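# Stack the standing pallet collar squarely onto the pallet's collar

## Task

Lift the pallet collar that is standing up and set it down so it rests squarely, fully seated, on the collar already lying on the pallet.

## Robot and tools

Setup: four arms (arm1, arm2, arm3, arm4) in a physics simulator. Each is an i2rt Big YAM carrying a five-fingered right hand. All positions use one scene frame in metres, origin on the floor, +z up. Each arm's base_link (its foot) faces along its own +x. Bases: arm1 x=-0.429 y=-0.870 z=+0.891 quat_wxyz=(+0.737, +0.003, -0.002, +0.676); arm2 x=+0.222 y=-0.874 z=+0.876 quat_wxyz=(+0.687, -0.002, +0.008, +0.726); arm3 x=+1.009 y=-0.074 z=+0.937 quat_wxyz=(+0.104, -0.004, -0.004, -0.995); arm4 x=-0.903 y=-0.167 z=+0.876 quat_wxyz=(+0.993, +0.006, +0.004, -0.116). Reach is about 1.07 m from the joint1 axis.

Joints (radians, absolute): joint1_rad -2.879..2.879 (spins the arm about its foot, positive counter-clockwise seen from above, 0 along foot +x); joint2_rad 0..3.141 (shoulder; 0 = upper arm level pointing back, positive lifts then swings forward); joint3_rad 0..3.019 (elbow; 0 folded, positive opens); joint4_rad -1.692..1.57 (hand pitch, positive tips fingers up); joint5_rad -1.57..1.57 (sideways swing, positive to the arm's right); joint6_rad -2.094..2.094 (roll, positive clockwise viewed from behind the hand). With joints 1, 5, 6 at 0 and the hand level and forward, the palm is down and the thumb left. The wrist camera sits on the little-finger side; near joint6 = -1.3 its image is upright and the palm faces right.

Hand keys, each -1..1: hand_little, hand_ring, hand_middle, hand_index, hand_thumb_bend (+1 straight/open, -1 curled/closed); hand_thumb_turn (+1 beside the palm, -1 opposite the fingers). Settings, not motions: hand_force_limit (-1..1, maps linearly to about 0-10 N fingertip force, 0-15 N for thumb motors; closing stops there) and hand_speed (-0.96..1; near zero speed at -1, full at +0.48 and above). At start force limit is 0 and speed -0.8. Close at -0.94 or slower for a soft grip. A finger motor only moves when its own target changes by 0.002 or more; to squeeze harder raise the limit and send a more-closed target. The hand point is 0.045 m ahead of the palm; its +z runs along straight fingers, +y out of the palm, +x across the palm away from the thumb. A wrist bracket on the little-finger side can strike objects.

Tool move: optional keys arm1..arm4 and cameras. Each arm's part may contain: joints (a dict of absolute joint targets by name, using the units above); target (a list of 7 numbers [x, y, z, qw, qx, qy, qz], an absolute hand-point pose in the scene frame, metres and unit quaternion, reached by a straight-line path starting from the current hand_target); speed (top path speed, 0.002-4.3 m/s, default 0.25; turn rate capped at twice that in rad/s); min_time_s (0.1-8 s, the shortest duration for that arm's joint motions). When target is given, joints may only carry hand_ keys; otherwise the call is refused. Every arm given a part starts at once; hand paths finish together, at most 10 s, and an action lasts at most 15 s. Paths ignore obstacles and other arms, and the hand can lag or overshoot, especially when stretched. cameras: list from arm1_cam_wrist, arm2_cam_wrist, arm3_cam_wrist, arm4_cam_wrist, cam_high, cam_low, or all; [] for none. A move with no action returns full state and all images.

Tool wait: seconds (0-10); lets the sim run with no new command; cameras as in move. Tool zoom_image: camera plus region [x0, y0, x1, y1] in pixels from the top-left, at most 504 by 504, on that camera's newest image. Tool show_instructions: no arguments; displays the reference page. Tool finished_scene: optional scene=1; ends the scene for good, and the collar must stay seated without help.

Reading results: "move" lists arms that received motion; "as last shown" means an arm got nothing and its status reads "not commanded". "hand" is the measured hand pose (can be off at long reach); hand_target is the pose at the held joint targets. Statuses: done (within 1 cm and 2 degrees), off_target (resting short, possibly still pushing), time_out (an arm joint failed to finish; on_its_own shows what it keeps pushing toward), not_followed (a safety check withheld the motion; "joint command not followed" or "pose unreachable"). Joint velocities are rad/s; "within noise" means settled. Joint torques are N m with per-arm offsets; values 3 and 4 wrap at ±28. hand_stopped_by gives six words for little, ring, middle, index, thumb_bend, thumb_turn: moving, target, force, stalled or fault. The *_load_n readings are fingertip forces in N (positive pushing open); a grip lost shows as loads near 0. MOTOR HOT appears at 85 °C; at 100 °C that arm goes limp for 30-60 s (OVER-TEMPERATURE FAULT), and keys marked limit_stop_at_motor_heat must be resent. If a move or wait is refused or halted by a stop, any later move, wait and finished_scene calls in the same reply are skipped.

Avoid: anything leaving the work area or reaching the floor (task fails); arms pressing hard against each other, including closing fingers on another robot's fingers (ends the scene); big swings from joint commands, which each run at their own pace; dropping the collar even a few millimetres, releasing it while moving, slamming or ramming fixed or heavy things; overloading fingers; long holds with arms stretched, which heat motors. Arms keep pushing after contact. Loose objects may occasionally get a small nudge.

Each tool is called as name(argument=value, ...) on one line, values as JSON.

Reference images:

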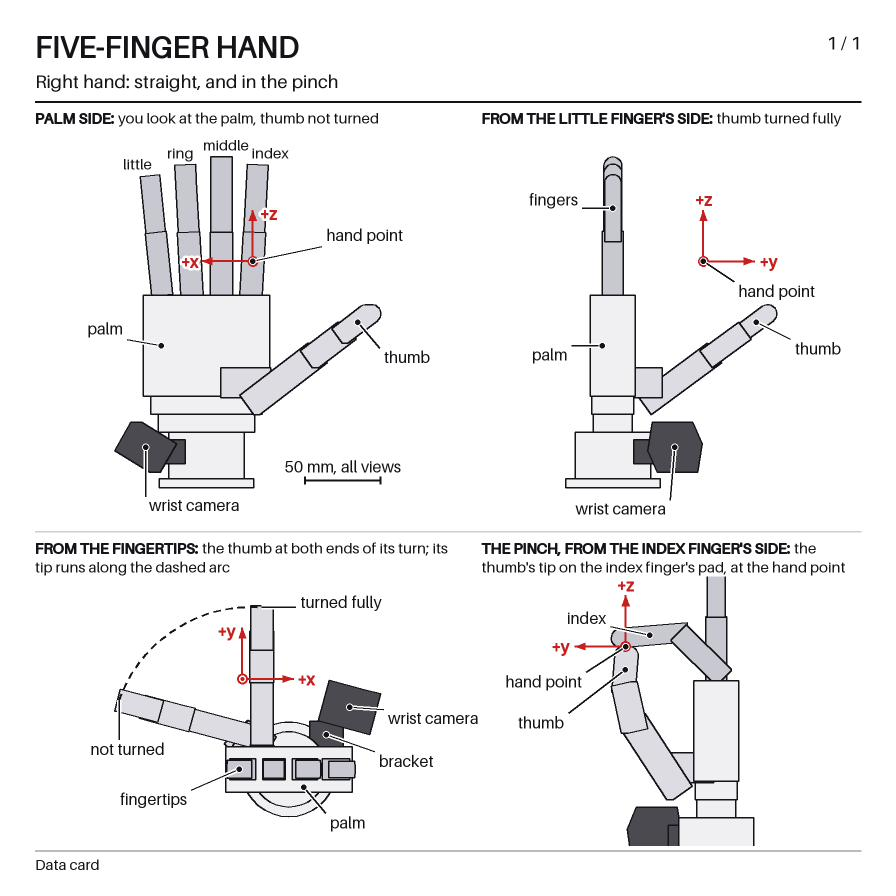

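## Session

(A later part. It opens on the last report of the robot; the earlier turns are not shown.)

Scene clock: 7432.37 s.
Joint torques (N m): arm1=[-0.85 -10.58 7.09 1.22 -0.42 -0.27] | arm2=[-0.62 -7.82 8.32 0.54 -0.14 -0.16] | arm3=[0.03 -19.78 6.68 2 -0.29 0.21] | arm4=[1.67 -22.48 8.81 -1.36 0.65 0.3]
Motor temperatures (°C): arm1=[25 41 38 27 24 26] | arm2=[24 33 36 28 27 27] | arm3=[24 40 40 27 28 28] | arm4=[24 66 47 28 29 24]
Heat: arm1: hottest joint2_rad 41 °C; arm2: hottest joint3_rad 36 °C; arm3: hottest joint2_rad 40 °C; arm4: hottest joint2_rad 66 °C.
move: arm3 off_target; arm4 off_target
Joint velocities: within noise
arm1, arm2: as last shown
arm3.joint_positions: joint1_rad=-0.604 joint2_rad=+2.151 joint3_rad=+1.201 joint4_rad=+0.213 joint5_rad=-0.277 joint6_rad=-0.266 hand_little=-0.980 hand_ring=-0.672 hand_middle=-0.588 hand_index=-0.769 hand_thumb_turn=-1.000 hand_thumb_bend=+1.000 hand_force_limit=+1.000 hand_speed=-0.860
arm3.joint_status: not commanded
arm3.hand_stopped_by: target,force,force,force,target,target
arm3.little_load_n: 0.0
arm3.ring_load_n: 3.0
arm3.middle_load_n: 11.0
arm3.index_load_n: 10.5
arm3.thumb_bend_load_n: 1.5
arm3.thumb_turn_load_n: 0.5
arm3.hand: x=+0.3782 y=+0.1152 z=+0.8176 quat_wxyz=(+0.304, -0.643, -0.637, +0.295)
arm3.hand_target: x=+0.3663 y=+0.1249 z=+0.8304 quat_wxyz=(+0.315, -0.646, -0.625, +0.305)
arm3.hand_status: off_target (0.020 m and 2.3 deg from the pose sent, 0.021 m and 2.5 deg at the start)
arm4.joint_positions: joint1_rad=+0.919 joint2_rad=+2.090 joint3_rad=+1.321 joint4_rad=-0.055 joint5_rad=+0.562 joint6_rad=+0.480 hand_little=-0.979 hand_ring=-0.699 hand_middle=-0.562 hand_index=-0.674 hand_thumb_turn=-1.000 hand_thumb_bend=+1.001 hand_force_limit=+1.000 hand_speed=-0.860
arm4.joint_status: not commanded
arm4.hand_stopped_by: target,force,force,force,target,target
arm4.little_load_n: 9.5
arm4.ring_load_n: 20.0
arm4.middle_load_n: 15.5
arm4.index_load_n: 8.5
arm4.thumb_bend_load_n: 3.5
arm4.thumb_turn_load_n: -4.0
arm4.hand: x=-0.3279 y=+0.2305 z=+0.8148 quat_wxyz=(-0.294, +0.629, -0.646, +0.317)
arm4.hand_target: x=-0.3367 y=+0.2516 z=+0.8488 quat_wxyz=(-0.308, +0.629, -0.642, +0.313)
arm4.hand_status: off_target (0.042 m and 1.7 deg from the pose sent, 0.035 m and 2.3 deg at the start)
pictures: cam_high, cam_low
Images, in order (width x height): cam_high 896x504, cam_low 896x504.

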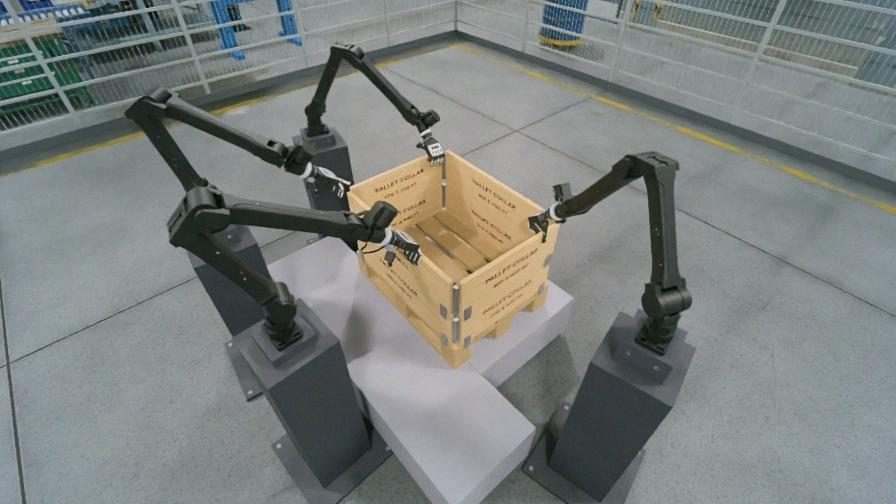

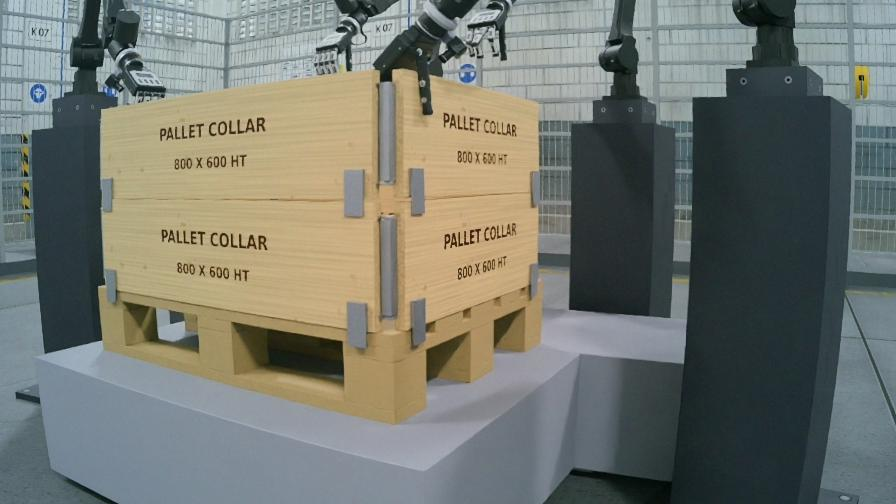

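move(arm4={"target": [-0.328, 0.236, 0.812, -0.300, 0.629, -0.645, 0.315], "speed": 0.04}, arm3={"target": [0.376, 0.117, 0.808, 0.310, -0.645, -0.631, 0.300], "speed": 0.03}, cameras=["cam_low", "cam_high", "arm3_cam_wrist", "arm4_cam_wrist"])

zoom_image(camera="cam_low", region=[320, 130, 440, 230])

zoom_image(camera="cam_high", region=[410, 250, 500, 340])

zoom_image(camera="cam_high", region=[500, 200, 590, 320])

zoom_image(camera="cam_high", region=[340, 160, 430, 280])

Scene clock: 7455.10 s.
Joint torques (N m): arm1=[-0.62 -10.46 7.12 1.07 -0.42 -0.28] | arm2=[-0.73 -7.94 8.35 0.61 -0.15 -0.15] | arm3=[0.5 -17.85 5 2.84 -0.15 0.11] | arm4=[-0.91 -18.61 7.75 0.29 0.26 0.24]
Motor temperatures (°C): arm1=[25 41 38 27 24 26] | arm2=[24 33 36 28 27 27] | arm3=[24 40 39 27 28 27] | arm4=[24 62 48 28 29 24]
Heat: arm1: hottest joint2_rad 41 °C; arm2: hottest joint3_rad 36 °C; arm3: hottest joint2_rad 40 °C; arm4: hottest joint2_rad 62 °C.
move: arm3 done; arm4 done
Joint velocities: within noise
arm1, arm2: as last shown
arm3.joint_positions: joint1_rad=-0.604 joint2_rad=+2.155 joint3_rad=+1.201 joint4_rad=+0.228 joint5_rad=-0.277 joint6_rad=-0.266 hand_little=-0.980 hand_ring=-0.672 hand_middle=-0.588 hand_index=-0.769 hand_thumb_turn=-1.000 hand_thumb_bend=+1.000 hand_force_limit=+1.000 hand_speed=-0.860
arm3.joint_status: not commanded
arm3.hand_stopped_by: target,force,force,force,target,target
arm3.little_load_n: 0.0
arm3.ring_load_n: 3.5
arm3.middle_load_n: 9.5
arm3.index_load_n: 11.0
arm3.thumb_bend_load_n: 1.5
arm3.thumb_turn_load_n: 0.5
arm3.hand: x=+0.3762 y=+0.1160 z=+0.8169 quat_wxyz=(+0.309, -0.641, -0.637, +0.297)
arm3.hand_target: x=+0.3761 y=+0.1169 z=+0.8083 quat_wxyz=(+0.310, -0.645, -0.631, +0.300)
arm3.hand_status: done (0.009 m and 0.9 deg from the pose sent, 0.010 m and 1.2 deg at the start)
arm4.joint_positions: joint1_rad=+0.920 joint2_rad=+2.102 joint3_rad=+1.319 joint4_rad=-0.022 joint5_rad=+0.561 joint6_rad=+0.469 hand_little=-0.979 hand_ring=-0.699 hand_middle=-0.562 hand_index=-0.674 hand_thumb_turn=-1.000 hand_thumb_bend=+1.001 hand_force_limit=+1.000 hand_speed=-0.860
arm4.joint_status: not commanded
arm4.hand_stopped_by: target,force,force,force,target,target
arm4.little_load_n: 6.0
arm4.ring_load_n: 18.0
arm4.middle_load_n: 14.5
arm4.index_load_n: 9.0
arm4.thumb_bend_load_n: 3.0
arm4.thumb_turn_load_n: -2.0
arm4.hand: x=-0.3257 y=+0.2330 z=+0.8109 quat_wxyz=(-0.301, +0.629, -0.642, +0.319)
arm4.hand_target: x=-0.3280 y=+0.2360 z=+0.8120 quat_wxyz=(-0.300, +0.629, -0.645, +0.315)
arm4.hand_status: done (0.004 m and 0.6 deg from the pose sent, 0.006 m and 0.8 deg at the start)
pictures: arm3_cam_wrist, arm4_cam_wrist, cam_high, cam_low
Images, in order (width x height): arm3_cam_wrist 672x504, arm4_cam_wrist 672x504, cam_high 896x504, cam_low 896x504.

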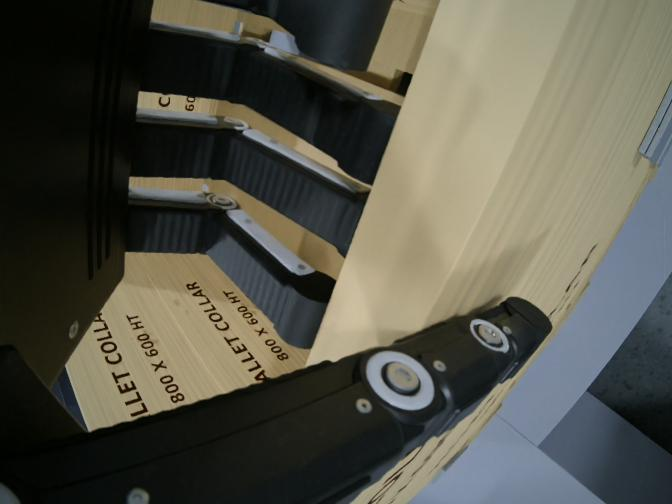

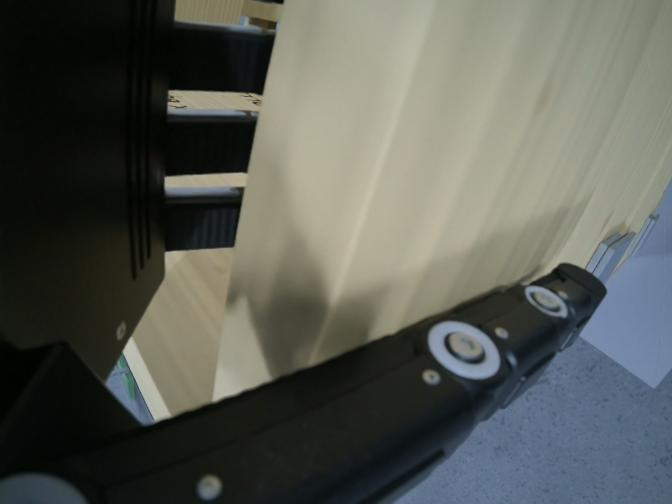

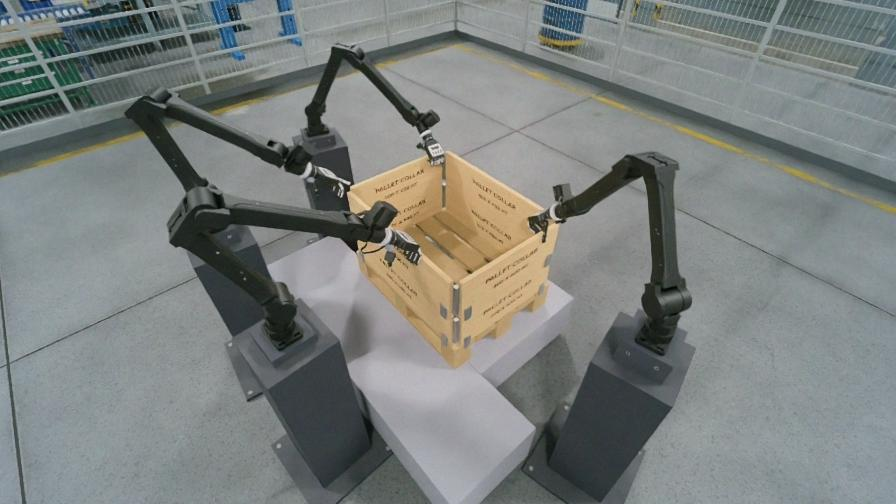

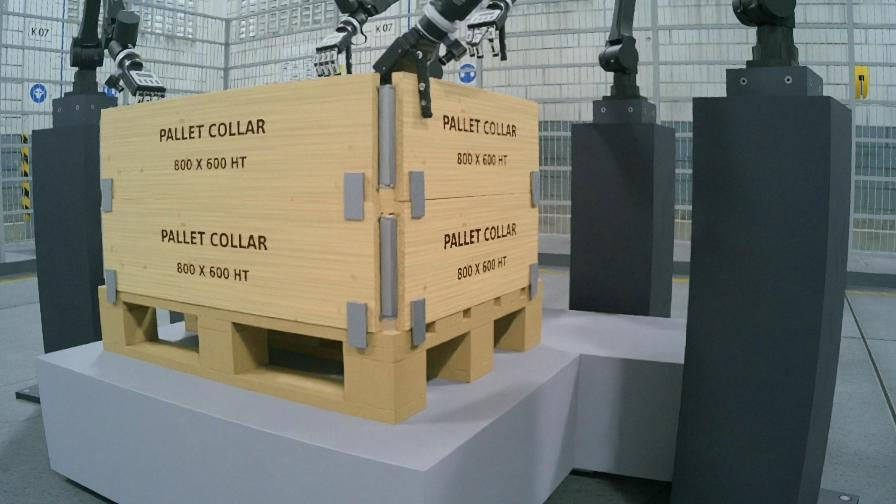

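Scaled by 4.200.

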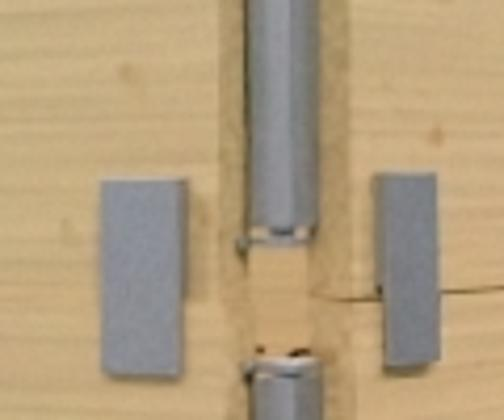

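Scaled by 5.600.

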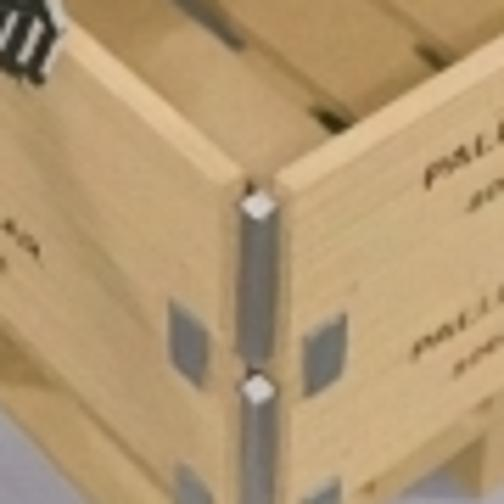

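Scaled by 4.200.

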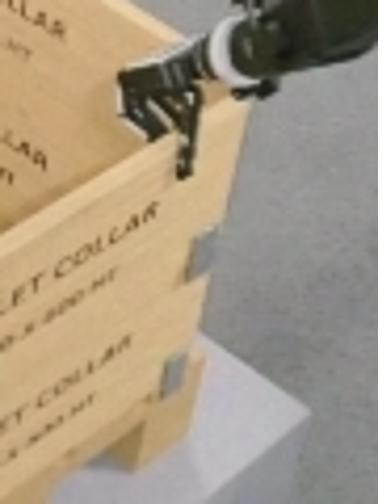

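Scaled by 4.200.

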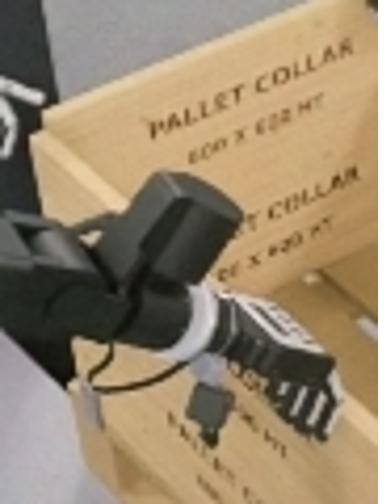

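move(arm4={"target": [-0.326, 0.235, 0.798, -0.300, 0.629, -0.645, 0.315], "speed": 0.04})

move(arm3={"joints": {"hand_speed": -0.7, "hand_little": 0, "hand_ring": 0, "hand_middle": 0, "hand_index": 0}}, arm4={"joints": {"hand_speed": -0.7, "hand_little": 0, "hand_ring": 0, "hand_middle": 0, "hand_index": 0}}, cameras=["cam_low", "arm3_cam_wrist", "arm4_cam_wrist"])

zoom_image(camera="cam_low", region=[320, 130, 560, 230])

Scene clock: 7466.60 s.
Joint torques (N m): arm1=[-0.32 -10.7 7.02 1.11 -0.44 -0.27] | arm2=[-0.62 -7.88 8.27 0.59 -0.15 -0.15] | arm3=[0.44 -17.79 4.97 2.85 -0.15 0.1] | arm4=[-1.49 -16.97 8.16 0.8 0.14 0.25]
Motor temperatures (°C): arm1=[25 41 38 27 24 26] | arm2=[24 33 36 28 27 27] | arm3=[24 40 39 27 28 27] | arm4=[24 62 47 28 28 24]
Heat: arm1: hottest joint2_rad 41 °C; arm2: hottest joint3_rad 36 °C; arm3: hottest joint2_rad 40 °C; arm4: hottest joint2_rad 62 °C.
move: arm4 off_target
Joint velocities: within noise
arm1, arm2, arm3: as last shown
arm3.ring_load_n: 3.0
arm3.thumb_turn_load_n: 0.0
arm4.joint_positions: joint1_rad=+0.920 joint2_rad=+2.103 joint3_rad=+1.315 joint4_rad=-0.010 joint5_rad=+0.561 joint6_rad=+0.464 hand_little=-0.979 hand_ring=-0.699 hand_middle=-0.562 hand_index=-0.674 hand_thumb_turn=-1.000 hand_thumb_bend=+1.001 hand_force_limit=+1.000 hand_speed=-0.860
arm4.joint_status: not commanded
arm4.hand_stopped_by: target,force,force,force,target,target
arm4.little_load_n: 5.0
arm4.ring_load_n: 17.5
arm4.middle_load_n: 13.5
arm4.index_load_n: 9.0
arm4.thumb_bend_load_n: 2.5
arm4.thumb_turn_load_n: -2.0
arm4.hand: x=-0.3254 y=+0.2331 z=+0.8100 quat_wxyz=(-0.303, +0.629, -0.640, +0.320)
arm4.hand_target: x=-0.3262 y=+0.2348 z=+0.7982 quat_wxyz=(-0.300, +0.629, -0.645, +0.315)
arm4.hand_status: off_target (0.012 m and 0.9 deg from the pose sent, 0.013 m and 0.6 deg at the start)
pictures: none

Scene clock: 7468.27 s.
Joint torques (N m): arm1=[-0.62 -10.23 6.91 1.07 -0.44 -0.27] | arm2=[-0.73 -7.77 8.27 0.58 -0.14 -0.15] | arm3=[0.5 -17.79 5.03 2.69 -0.15 0.08] | arm4=[-1.14 -17.14 8.25 0.98 0.24 0.31]
Motor temperatures (°C): arm1=[25 41 38 27 24 26] | arm2=[24 33 36 28 27 27] | arm3=[24 40 39 27 28 27] | arm4=[24 62 47 28 28 24]
Heat: arm1: hottest joint2_rad 41 °C; arm2: hottest joint3_rad 36 °C; arm3: hottest joint2_rad 40 °C; arm4: hottest joint2_rad 62 °C.
move: arm3 done; arm4 done
Joint velocities: within noise
arm1.joint_positions: joint1_rad=-0.601 joint2_rad=+1.380 joint3_rad=+0.857 joint4_rad=-0.256 joint5_rad=-0.484 joint6_rad=-0.420 hand_little=+0.000 hand_ring=+0.000 hand_middle=+1.000 hand_index=+0.000 hand_thumb_turn=-1.000 hand_thumb_bend=+1.000 hand_force_limit=+1.000 hand_speed=-0.400
arm1.joint_status: not commanded
arm1.hand_stopped_by: target,target,fault,target,target,target
arm1.little_load_n: 0.0
arm1.ring_load_n: 0.5
arm1.middle_load_n: 0.0
arm1.index_load_n: 0.0
arm1.thumb_bend_load_n: 0.0
arm1.thumb_turn_load_n: 0.0
arm1.hand: x=-0.2003 y=-0.4447 z=+0.9979 quat_wxyz=(-0.438, +0.899, -0.028, +0.008)
arm1.hand_target: x=-0.2000 y=-0.4499 z=+0.9999 quat_wxyz=(-0.438, +0.899, -0.023, +0.011)
arm1.hand_status: not commanded
arm2.joint_positions: joint1_rad=-0.253 joint2_rad=+1.170 joint3_rad=+0.696 joint4_rad=-0.174 joint5_rad=-0.125 joint6_rad=-0.099 hand_little=+0.000 hand_ring=+0.000 hand_middle=+0.000 hand_index=+0.000 hand_thumb_turn=-1.000 hand_thumb_bend=+1.000 hand_force_limit=+1.000 hand_speed=-0.600
arm2.joint_status: not commanded
arm2.hand_stopped_by: target,target,target,target,target,target
arm2.little_load_n: 0.0
arm2.ring_load_n: 0.0
arm2.middle_load_n: 0.0
arm2.index_load_n: 0.0
arm2.thumb_bend_load_n: 0.0
arm2.thumb_turn_load_n: 0.5
arm2.hand: x=+0.2640 y=-0.4234 z=+0.9914 quat_wxyz=(-0.442, +0.897, -0.018, +0.007)
arm2.hand_target: x=+0.2699 y=-0.4299 z=+0.9897 quat_wxyz=(-0.438, +0.899, -0.020, +0.011)
arm2.hand_status: not commanded
arm3.joint_positions: joint1_rad=-0.604 joint2_rad=+2.155 joint3_rad=+1.200 joint4_rad=+0.232 joint5_rad=-0.277 joint6_rad=-0.264 hand_little=+0.000 hand_ring=+0.000 hand_middle=+0.000 hand_index=+0.000 hand_thumb_turn=-1.000 hand_thumb_bend=+1.000 hand_force_limit=+1.000 hand_speed=-0.700
arm3.joint_status: all done
arm3.hand_stopped_by: target,target,target,target,target,target
arm3.little_load_n: 0.0
arm3.ring_load_n: 0.0
arm3.middle_load_n: 0.0
arm3.index_load_n: 0.0
arm3.thumb_bend_load_n: 0.5
arm3.thumb_turn_load_n: 0.5
arm3.hand: x=+0.3757 y=+0.1163 z=+0.8173 quat_wxyz=(+0.310, -0.642, -0.635, +0.298)
arm3.hand_target: x=+0.3762 y=+0.1171 z=+0.8082 quat_wxyz=(+0.310, -0.645, -0.631, +0.300)
arm3.hand_status: not commanded
arm4.joint_positions: joint1_rad=+0.920 joint2_rad=+2.103 joint3_rad=+1.314 joint4_rad=-0.012 joint5_rad=+0.558 joint6_rad=+0.458 hand_little=+0.000 hand_ring=+0.000 hand_middle=+0.000 hand_index=+0.000 hand_thumb_turn=-1.000 hand_thumb_bend=+1.000 hand_force_limit=+1.000 hand_speed=-0.700
arm4.joint_status: all done
arm4.hand_stopped_by: target,target,target,target,target,target
arm4.little_load_n: 0.0
arm4.ring_load_n: 0.0
arm4.middle_load_n: 0.0
arm4.index_load_n: 0.0
arm4.thumb_bend_load_n: 0.0
arm4.thumb_turn_load_n: -1.0
arm4.hand: x=-0.3262 y=+0.2328 z=+0.8091 quat_wxyz=(-0.301, +0.632, -0.638, +0.320)
arm4.hand_target: x=-0.3263 y=+0.2347 z=+0.7981 quat_wxyz=(-0.300, +0.629, -0.645, +0.315)
arm4.hand_status: not commanded
pictures: arm3_cam_wrist, arm4_cam_wrist, cam_low
Images, in order (width x height): arm3_cam_wrist 672x504, arm4_cam_wrist 672x504, cam_low 896x504.

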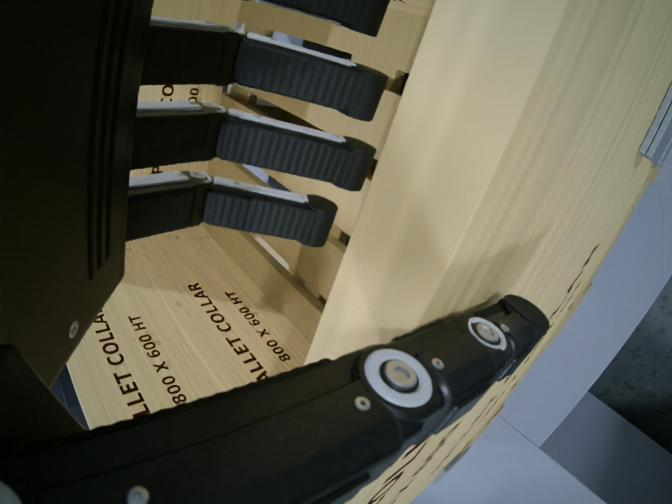

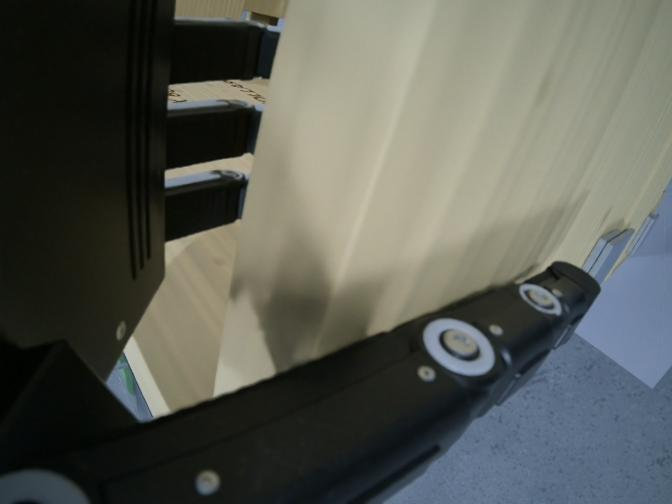

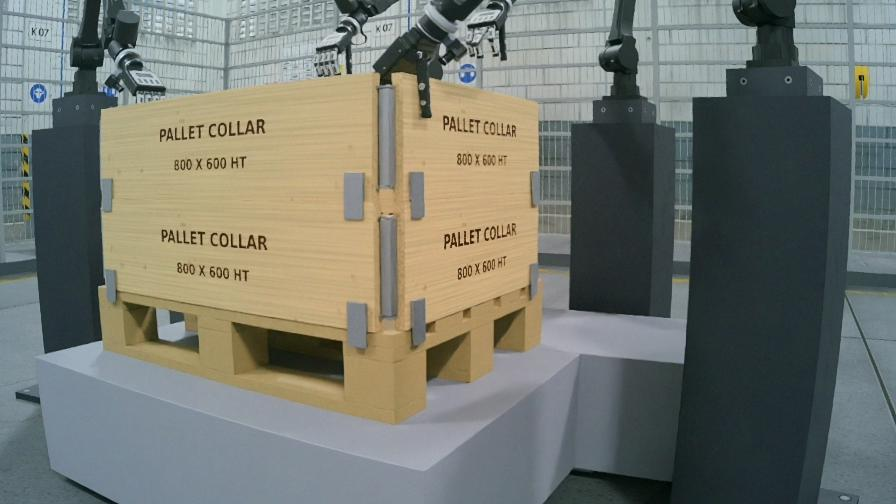

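Scaled by 2.100.

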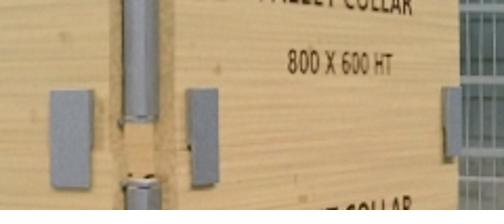

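Fully closed. Retreat both arms.

move(arm3={"target": [0.380, 0.116, 0.875, 0.310, -0.642, -0.635, 0.298], "speed": 0.1}, arm4={"target": [-0.334, 0.232, 0.870, -0.301, 0.632, -0.638, 0.320], "speed": 0.1})

move(arm3={"target": [0.400, 0.116, 0.96, 0.310, -0.642, -0.635, 0.298], "speed": 0.15}, arm4={"target": [-0.37, 0.225, 0.96, -0.301, 0.632, -0.638, 0.320], "speed": 0.15})

move(arm3={"target": [0.48, 0.09, 1.0, 0.310, -0.642, -0.635, 0.298], "speed": 0.15}, arm4={"target": [-0.45, 0.18, 1.0, -0.301, 0.632, -0.638, 0.320], "speed": 0.15}, cameras=["cam_low", "cam_high"])

zoom_image(camera="cam_high", region=[340, 140, 580, 380])

zoom_image(camera="cam_low", region=[80, 50, 330, 230])

zoom_image(camera="cam_low", region=[320, 50, 570, 230])

Scene clock: 7483.23 s.
Joint torques (N m): arm1=[-0.91 -10.7 7.1 1.05 -0.41 -0.29] | arm2=[-0.85 -7.71 8.34 0.58 -0.15 -0.16] | arm3=[0.56 -19.31 4.85 1.28 -0.13 -0.03] | arm4=[-0.32 -18.37 8.05 0.43 0.52 0.17]
Motor temperatures (°C): arm1=[25 41 38 27 24 26] | arm2=[24 33 36 28 27 27] | arm3=[24 39 39 27 28 27] | arm4=[24 60 47 28 28 24]
Heat: arm1: hottest joint2_rad 41 °C; arm2: hottest joint3_rad 36 °C; arm3: hottest joint2_rad 39 °C; arm4: hottest joint2_rad 60 °C.
move: arm3 done; arm4 done
Joint velocities: within noise
arm1, arm2: as last shown
arm1.ring_load_n: 0.0
arm2.thumb_turn_load_n: 0.0
arm3.joint_positions: joint1_rad=-0.604 joint2_rad=+2.034 joint3_rad=+1.198 joint4_rad=+0.136 joint5_rad=-0.277 joint6_rad=-0.264 hand_little=+0.000 hand_ring=+0.000 hand_middle=+0.000 hand_index=+0.000 hand_thumb_turn=-1.000 hand_thumb_bend=+1.000 hand_force_limit=+1.000 hand_speed=-0.700
arm3.joint_status: not commanded
arm3.hand_stopped_by: target,target,target,target,target,target
arm3.little_load_n: 0.0
arm3.ring_load_n: 0.0
arm3.middle_load_n: 0.0
arm3.index_load_n: 0.0
arm3.thumb_bend_load_n: 0.0
arm3.thumb_turn_load_n: 0.0
arm3.hand: x=+0.3720 y=+0.1186 z=+0.8790 quat_wxyz=(+0.319, -0.637, -0.633, +0.302)
arm3.hand_target: x=+0.3799 y=+0.1161 z=+0.8750 quat_wxyz=(+0.310, -0.642, -0.635, +0.298)
arm3.hand_status: done (0.009 m and 1.2 deg from the pose sent, 0.058 m and 0.1 deg at the start)
arm4.joint_positions: joint1_rad=+0.920 joint2_rad=+1.992 joint3_rad=+1.314 joint4_rad=-0.126 joint5_rad=+0.563 joint6_rad=+0.460 hand_little=+0.000 hand_ring=+0.000 hand_middle=+0.000 hand_index=+0.000 hand_thumb_turn=-1.000 hand_thumb_bend=+1.000 hand_force_limit=+1.000 hand_speed=-0.700
arm4.joint_status: not commanded
arm4.hand_stopped_by: target,target,target,target,target,target
arm4.little_load_n: 0.5
arm4.ring_load_n: 0.0
arm4.middle_load_n: 0.0
arm4.index_load_n: 0.0
arm4.thumb_bend_load_n: 0.0
arm4.thumb_turn_load_n: 0.5
arm4.hand: x=-0.3302 y=+0.2274 z=+0.8665 quat_wxyz=(-0.300, +0.631, -0.639, +0.321)
arm4.hand_target: x=-0.3340 y=+0.2319 z=+0.8700 quat_wxyz=(-0.301, +0.632, -0.638, +0.320)
arm4.hand_status: done (0.007 m and 0.3 deg from the pose sent, 0.061 m and 0.0 deg at the start)
pictures: none

Scene clock: 7484.67 s.
Joint torques (N m): arm1=[-1.08 -10.81 7.08 1.16 -0.41 -0.31] | arm2=[-0.56 -7.77 8.29 0.51 -0.17 -0.15] | arm3=[0.03 -17.61 5.6 1.25 -0.23 -0.11] | arm4=[-0.21 -16.91 8.06 0.38 0.52 0.26]
Motor temperatures (°C): arm1=[25 41 38 27 24 26] | arm2=[24 33 36 28 27 27] | arm3=[24 39 39 27 28 27] | arm4=[24 59 47 28 28 24]
Heat: arm1: hottest joint2_rad 41 °C; arm2: hottest joint3_rad 36 °C; arm3: hottest joint2_rad 39 °C; arm4: hottest joint2_rad 59 °C.
move: arm3 off_target; arm4 done
Joint velocities: within noise
arm1, arm2: as last shown
arm2.little_load_n: -0.5
arm3.joint_positions: joint1_rad=-0.609 joint2_rad=+1.841 joint3_rad=+1.179 joint4_rad=-0.038 joint5_rad=-0.285 joint6_rad=-0.264 hand_little=+0.000 hand_ring=+0.000 hand_middle=+0.000 hand_index=+0.000 hand_thumb_turn=-1.000 hand_thumb_bend=+1.000 hand_force_limit=+1.000 hand_speed=-0.700
arm3.joint_status: not commanded
arm3.hand_stopped_by: target,target,target,target,target,target
arm3.little_load_n: 0.0
arm3.ring_load_n: 0.0
arm3.middle_load_n: 0.0
arm3.index_load_n: 0.0
arm3.thumb_bend_load_n: 0.0
arm3.thumb_turn_load_n: 0.0
arm3.hand: x=+0.3902 y=+0.1140 z=+0.9660 quat_wxyz=(+0.318, -0.638, -0.633, +0.304)
arm3.hand_target: x=+0.3999 y=+0.1158 z=+0.9599 quat_wxyz=(+0.310, -0.642, -0.635, +0.298)
arm3.hand_status: off_target (0.012 m and 1.2 deg from the pose sent, 0.086 m and 1.2 deg at the start)
arm4.joint_positions: joint1_rad=+0.951 joint2_rad=+1.793 joint3_rad=+1.301 joint4_rad=-0.314 joint5_rad=+0.586 joint6_rad=+0.480 hand_little=+0.000 hand_ring=+0.000 hand_middle=+0.000 hand_index=+0.000 hand_thumb_turn=-1.000 hand_thumb_bend=+1.000 hand_force_limit=+1.000 hand_speed=-0.700
arm4.joint_status: not commanded
arm4.hand_stopped_by: target,target,target,target,target,target
arm4.little_load_n: 0.0
arm4.ring_load_n: 0.0
arm4.middle_load_n: 0.0
arm4.index_load_n: 0.0
arm4.thumb_bend_load_n: 0.0
arm4.thumb_turn_load_n: 0.0
arm4.hand: x=-0.3611 y=+0.2219 z=+0.9630 quat_wxyz=(-0.303, +0.630, -0.637, +0.324)
arm4.hand_target: x=-0.3698 y=+0.2249 z=+0.9601 quat_wxyz=(-0.301, +0.632, -0.638, +0.320)
arm4.hand_status: done (0.010 m and 0.5 deg from the pose sent, 0.102 m and 0.3 deg at the start)
pictures: none

Scene clock: 7486.13 s.
Joint torques (N m): arm1=[-1.03 -10.52 6.91 1.11 -0.42 -0.27] | arm2=[-0.73 -7.65 8.28 0.58 -0.16 -0.16] | arm3=[-0.03 -14.33 5.71 1.26 -0.24 -0.12] | arm4=[-0.15 -13.45 8.14 0.38 0.54 0.23]
Motor temperatures (°C): arm1=[25 41 38 27 24 26] | arm2=[24 33 36 28 27 27] | arm3=[24 39 39 27 28 27] | arm4=[24 59 48 28 28 24]
Heat: arm1: hottest joint2_rad 41 °C; arm2: hottest joint3_rad 36 °C; arm3: hottest joint2_rad 39 °C; arm4: hottest joint2_rad 59 °C.
move: arm3 done; arm4 done
Joint velocities: within noise
arm1, arm2: as last shown
arm2.little_load_n: 0.0
arm3.joint_positions: joint1_rad=-0.625 joint2_rad=+1.596 joint3_rad=+0.962 joint4_rad=-0.076 joint5_rad=-0.297 joint6_rad=-0.273 hand_little=+0.000 hand_ring=+0.000 hand_middle=+0.000 hand_index=+0.000 hand_thumb_turn=-1.000 hand_thumb_bend=+1.000 hand_force_limit=+1.000 hand_speed=-0.700
arm3.joint_status: not commanded
arm3.hand_stopped_by: target,target,target,target,target,target
arm3.little_load_n: 0.0
arm3.ring_load_n: 0.0
arm3.middle_load_n: 0.0
arm3.index_load_n: 0.0
arm3.thumb_bend_load_n: 0.0
arm3.thumb_turn_load_n: 0.0
arm3.hand: x=+0.4705 y=+0.0883 z=+1.0037 quat_wxyz=(+0.315, -0.639, -0.633, +0.303)
arm3.hand_target: x=+0.4798 y=+0.0898 z=+1.0000 quat_wxyz=(+0.310, -0.642, -0.635, +0.298)
arm3.hand_status: done (0.010 m and 0.9 deg from the pose sent, 0.099 m and 1.3 deg at the start)
arm4.joint_positions: joint1_rad=+0.993 joint2_rad=+1.538 joint3_rad=+1.087 joint4_rad=-0.381 joint5_rad=+0.615 joint6_rad=+0.519 hand_little=+0.000 hand_ring=+0.000 hand_middle=+0.000 hand_index=+0.000 hand_thumb_turn=-1.000 hand_thumb_bend=+1.000 hand_force_limit=+1.000 hand_speed=-0.700
arm4.joint_status: not commanded
arm4.hand_stopped_by: target,target,target,target,target,target
arm4.little_load_n: 0.0
arm4.ring_load_n: 0.0
arm4.middle_load_n: 0.0
arm4.index_load_n: 0.0
arm4.thumb_bend_load_n: 0.0
arm4.thumb_turn_load_n: 0.0
arm4.hand: x=-0.4416 y=+0.1777 z=+1.0015 quat_wxyz=(-0.301, +0.631, -0.638, +0.323)
arm4.hand_target: x=-0.4499 y=+0.1800 z=+1.0000 quat_wxyz=(-0.301, +0.632, -0.638, +0.320)
arm4.hand_status: done (0.009 m and 0.4 deg from the pose sent, 0.105 m and 0.5 deg at the start)
pictures: cam_high, cam_low
Images, in order (width x height): cam_high 896x504, cam_low 896x504.

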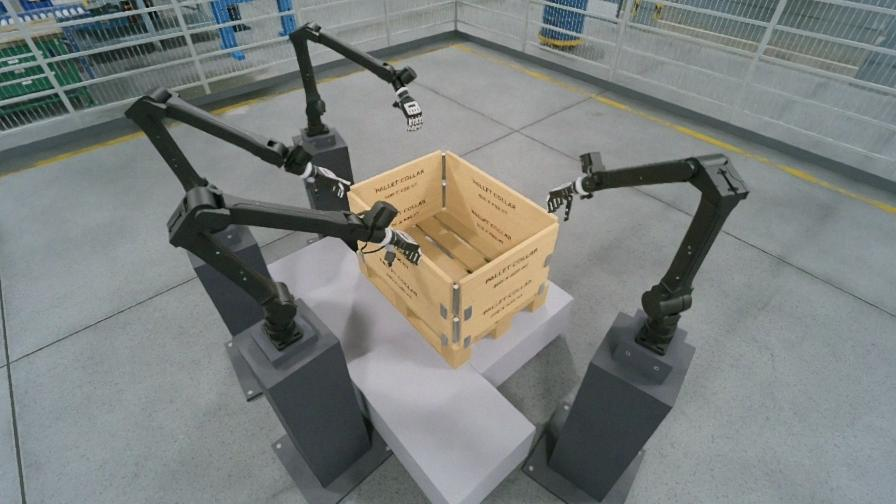

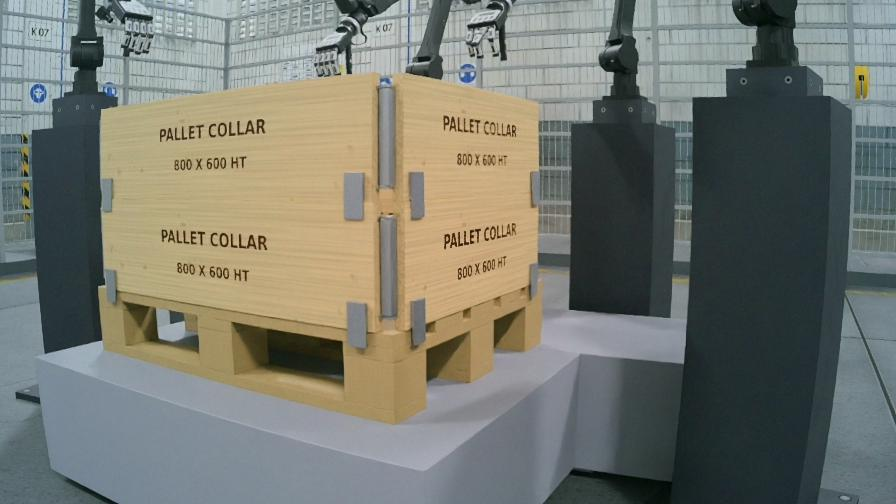

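Scaled by 2.100.

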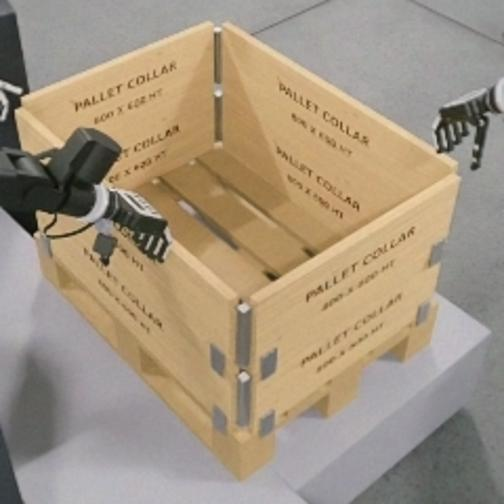

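Scaled by 2.016.

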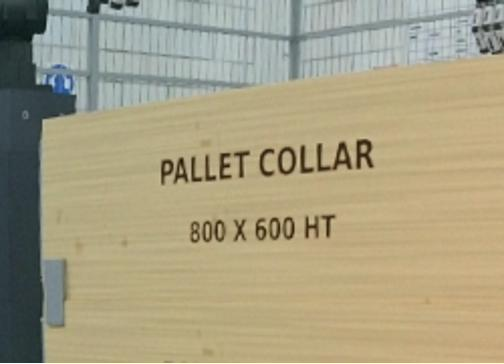

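Scaled by 2.016.

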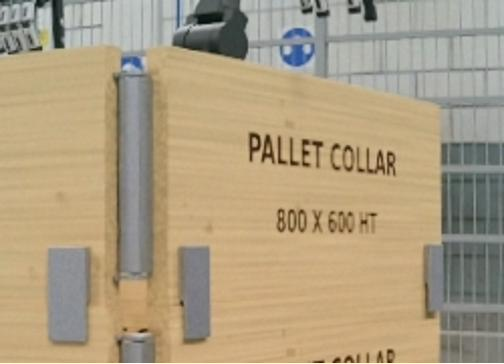

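finished_scene(scene=1)

The scene is finished: the task was done.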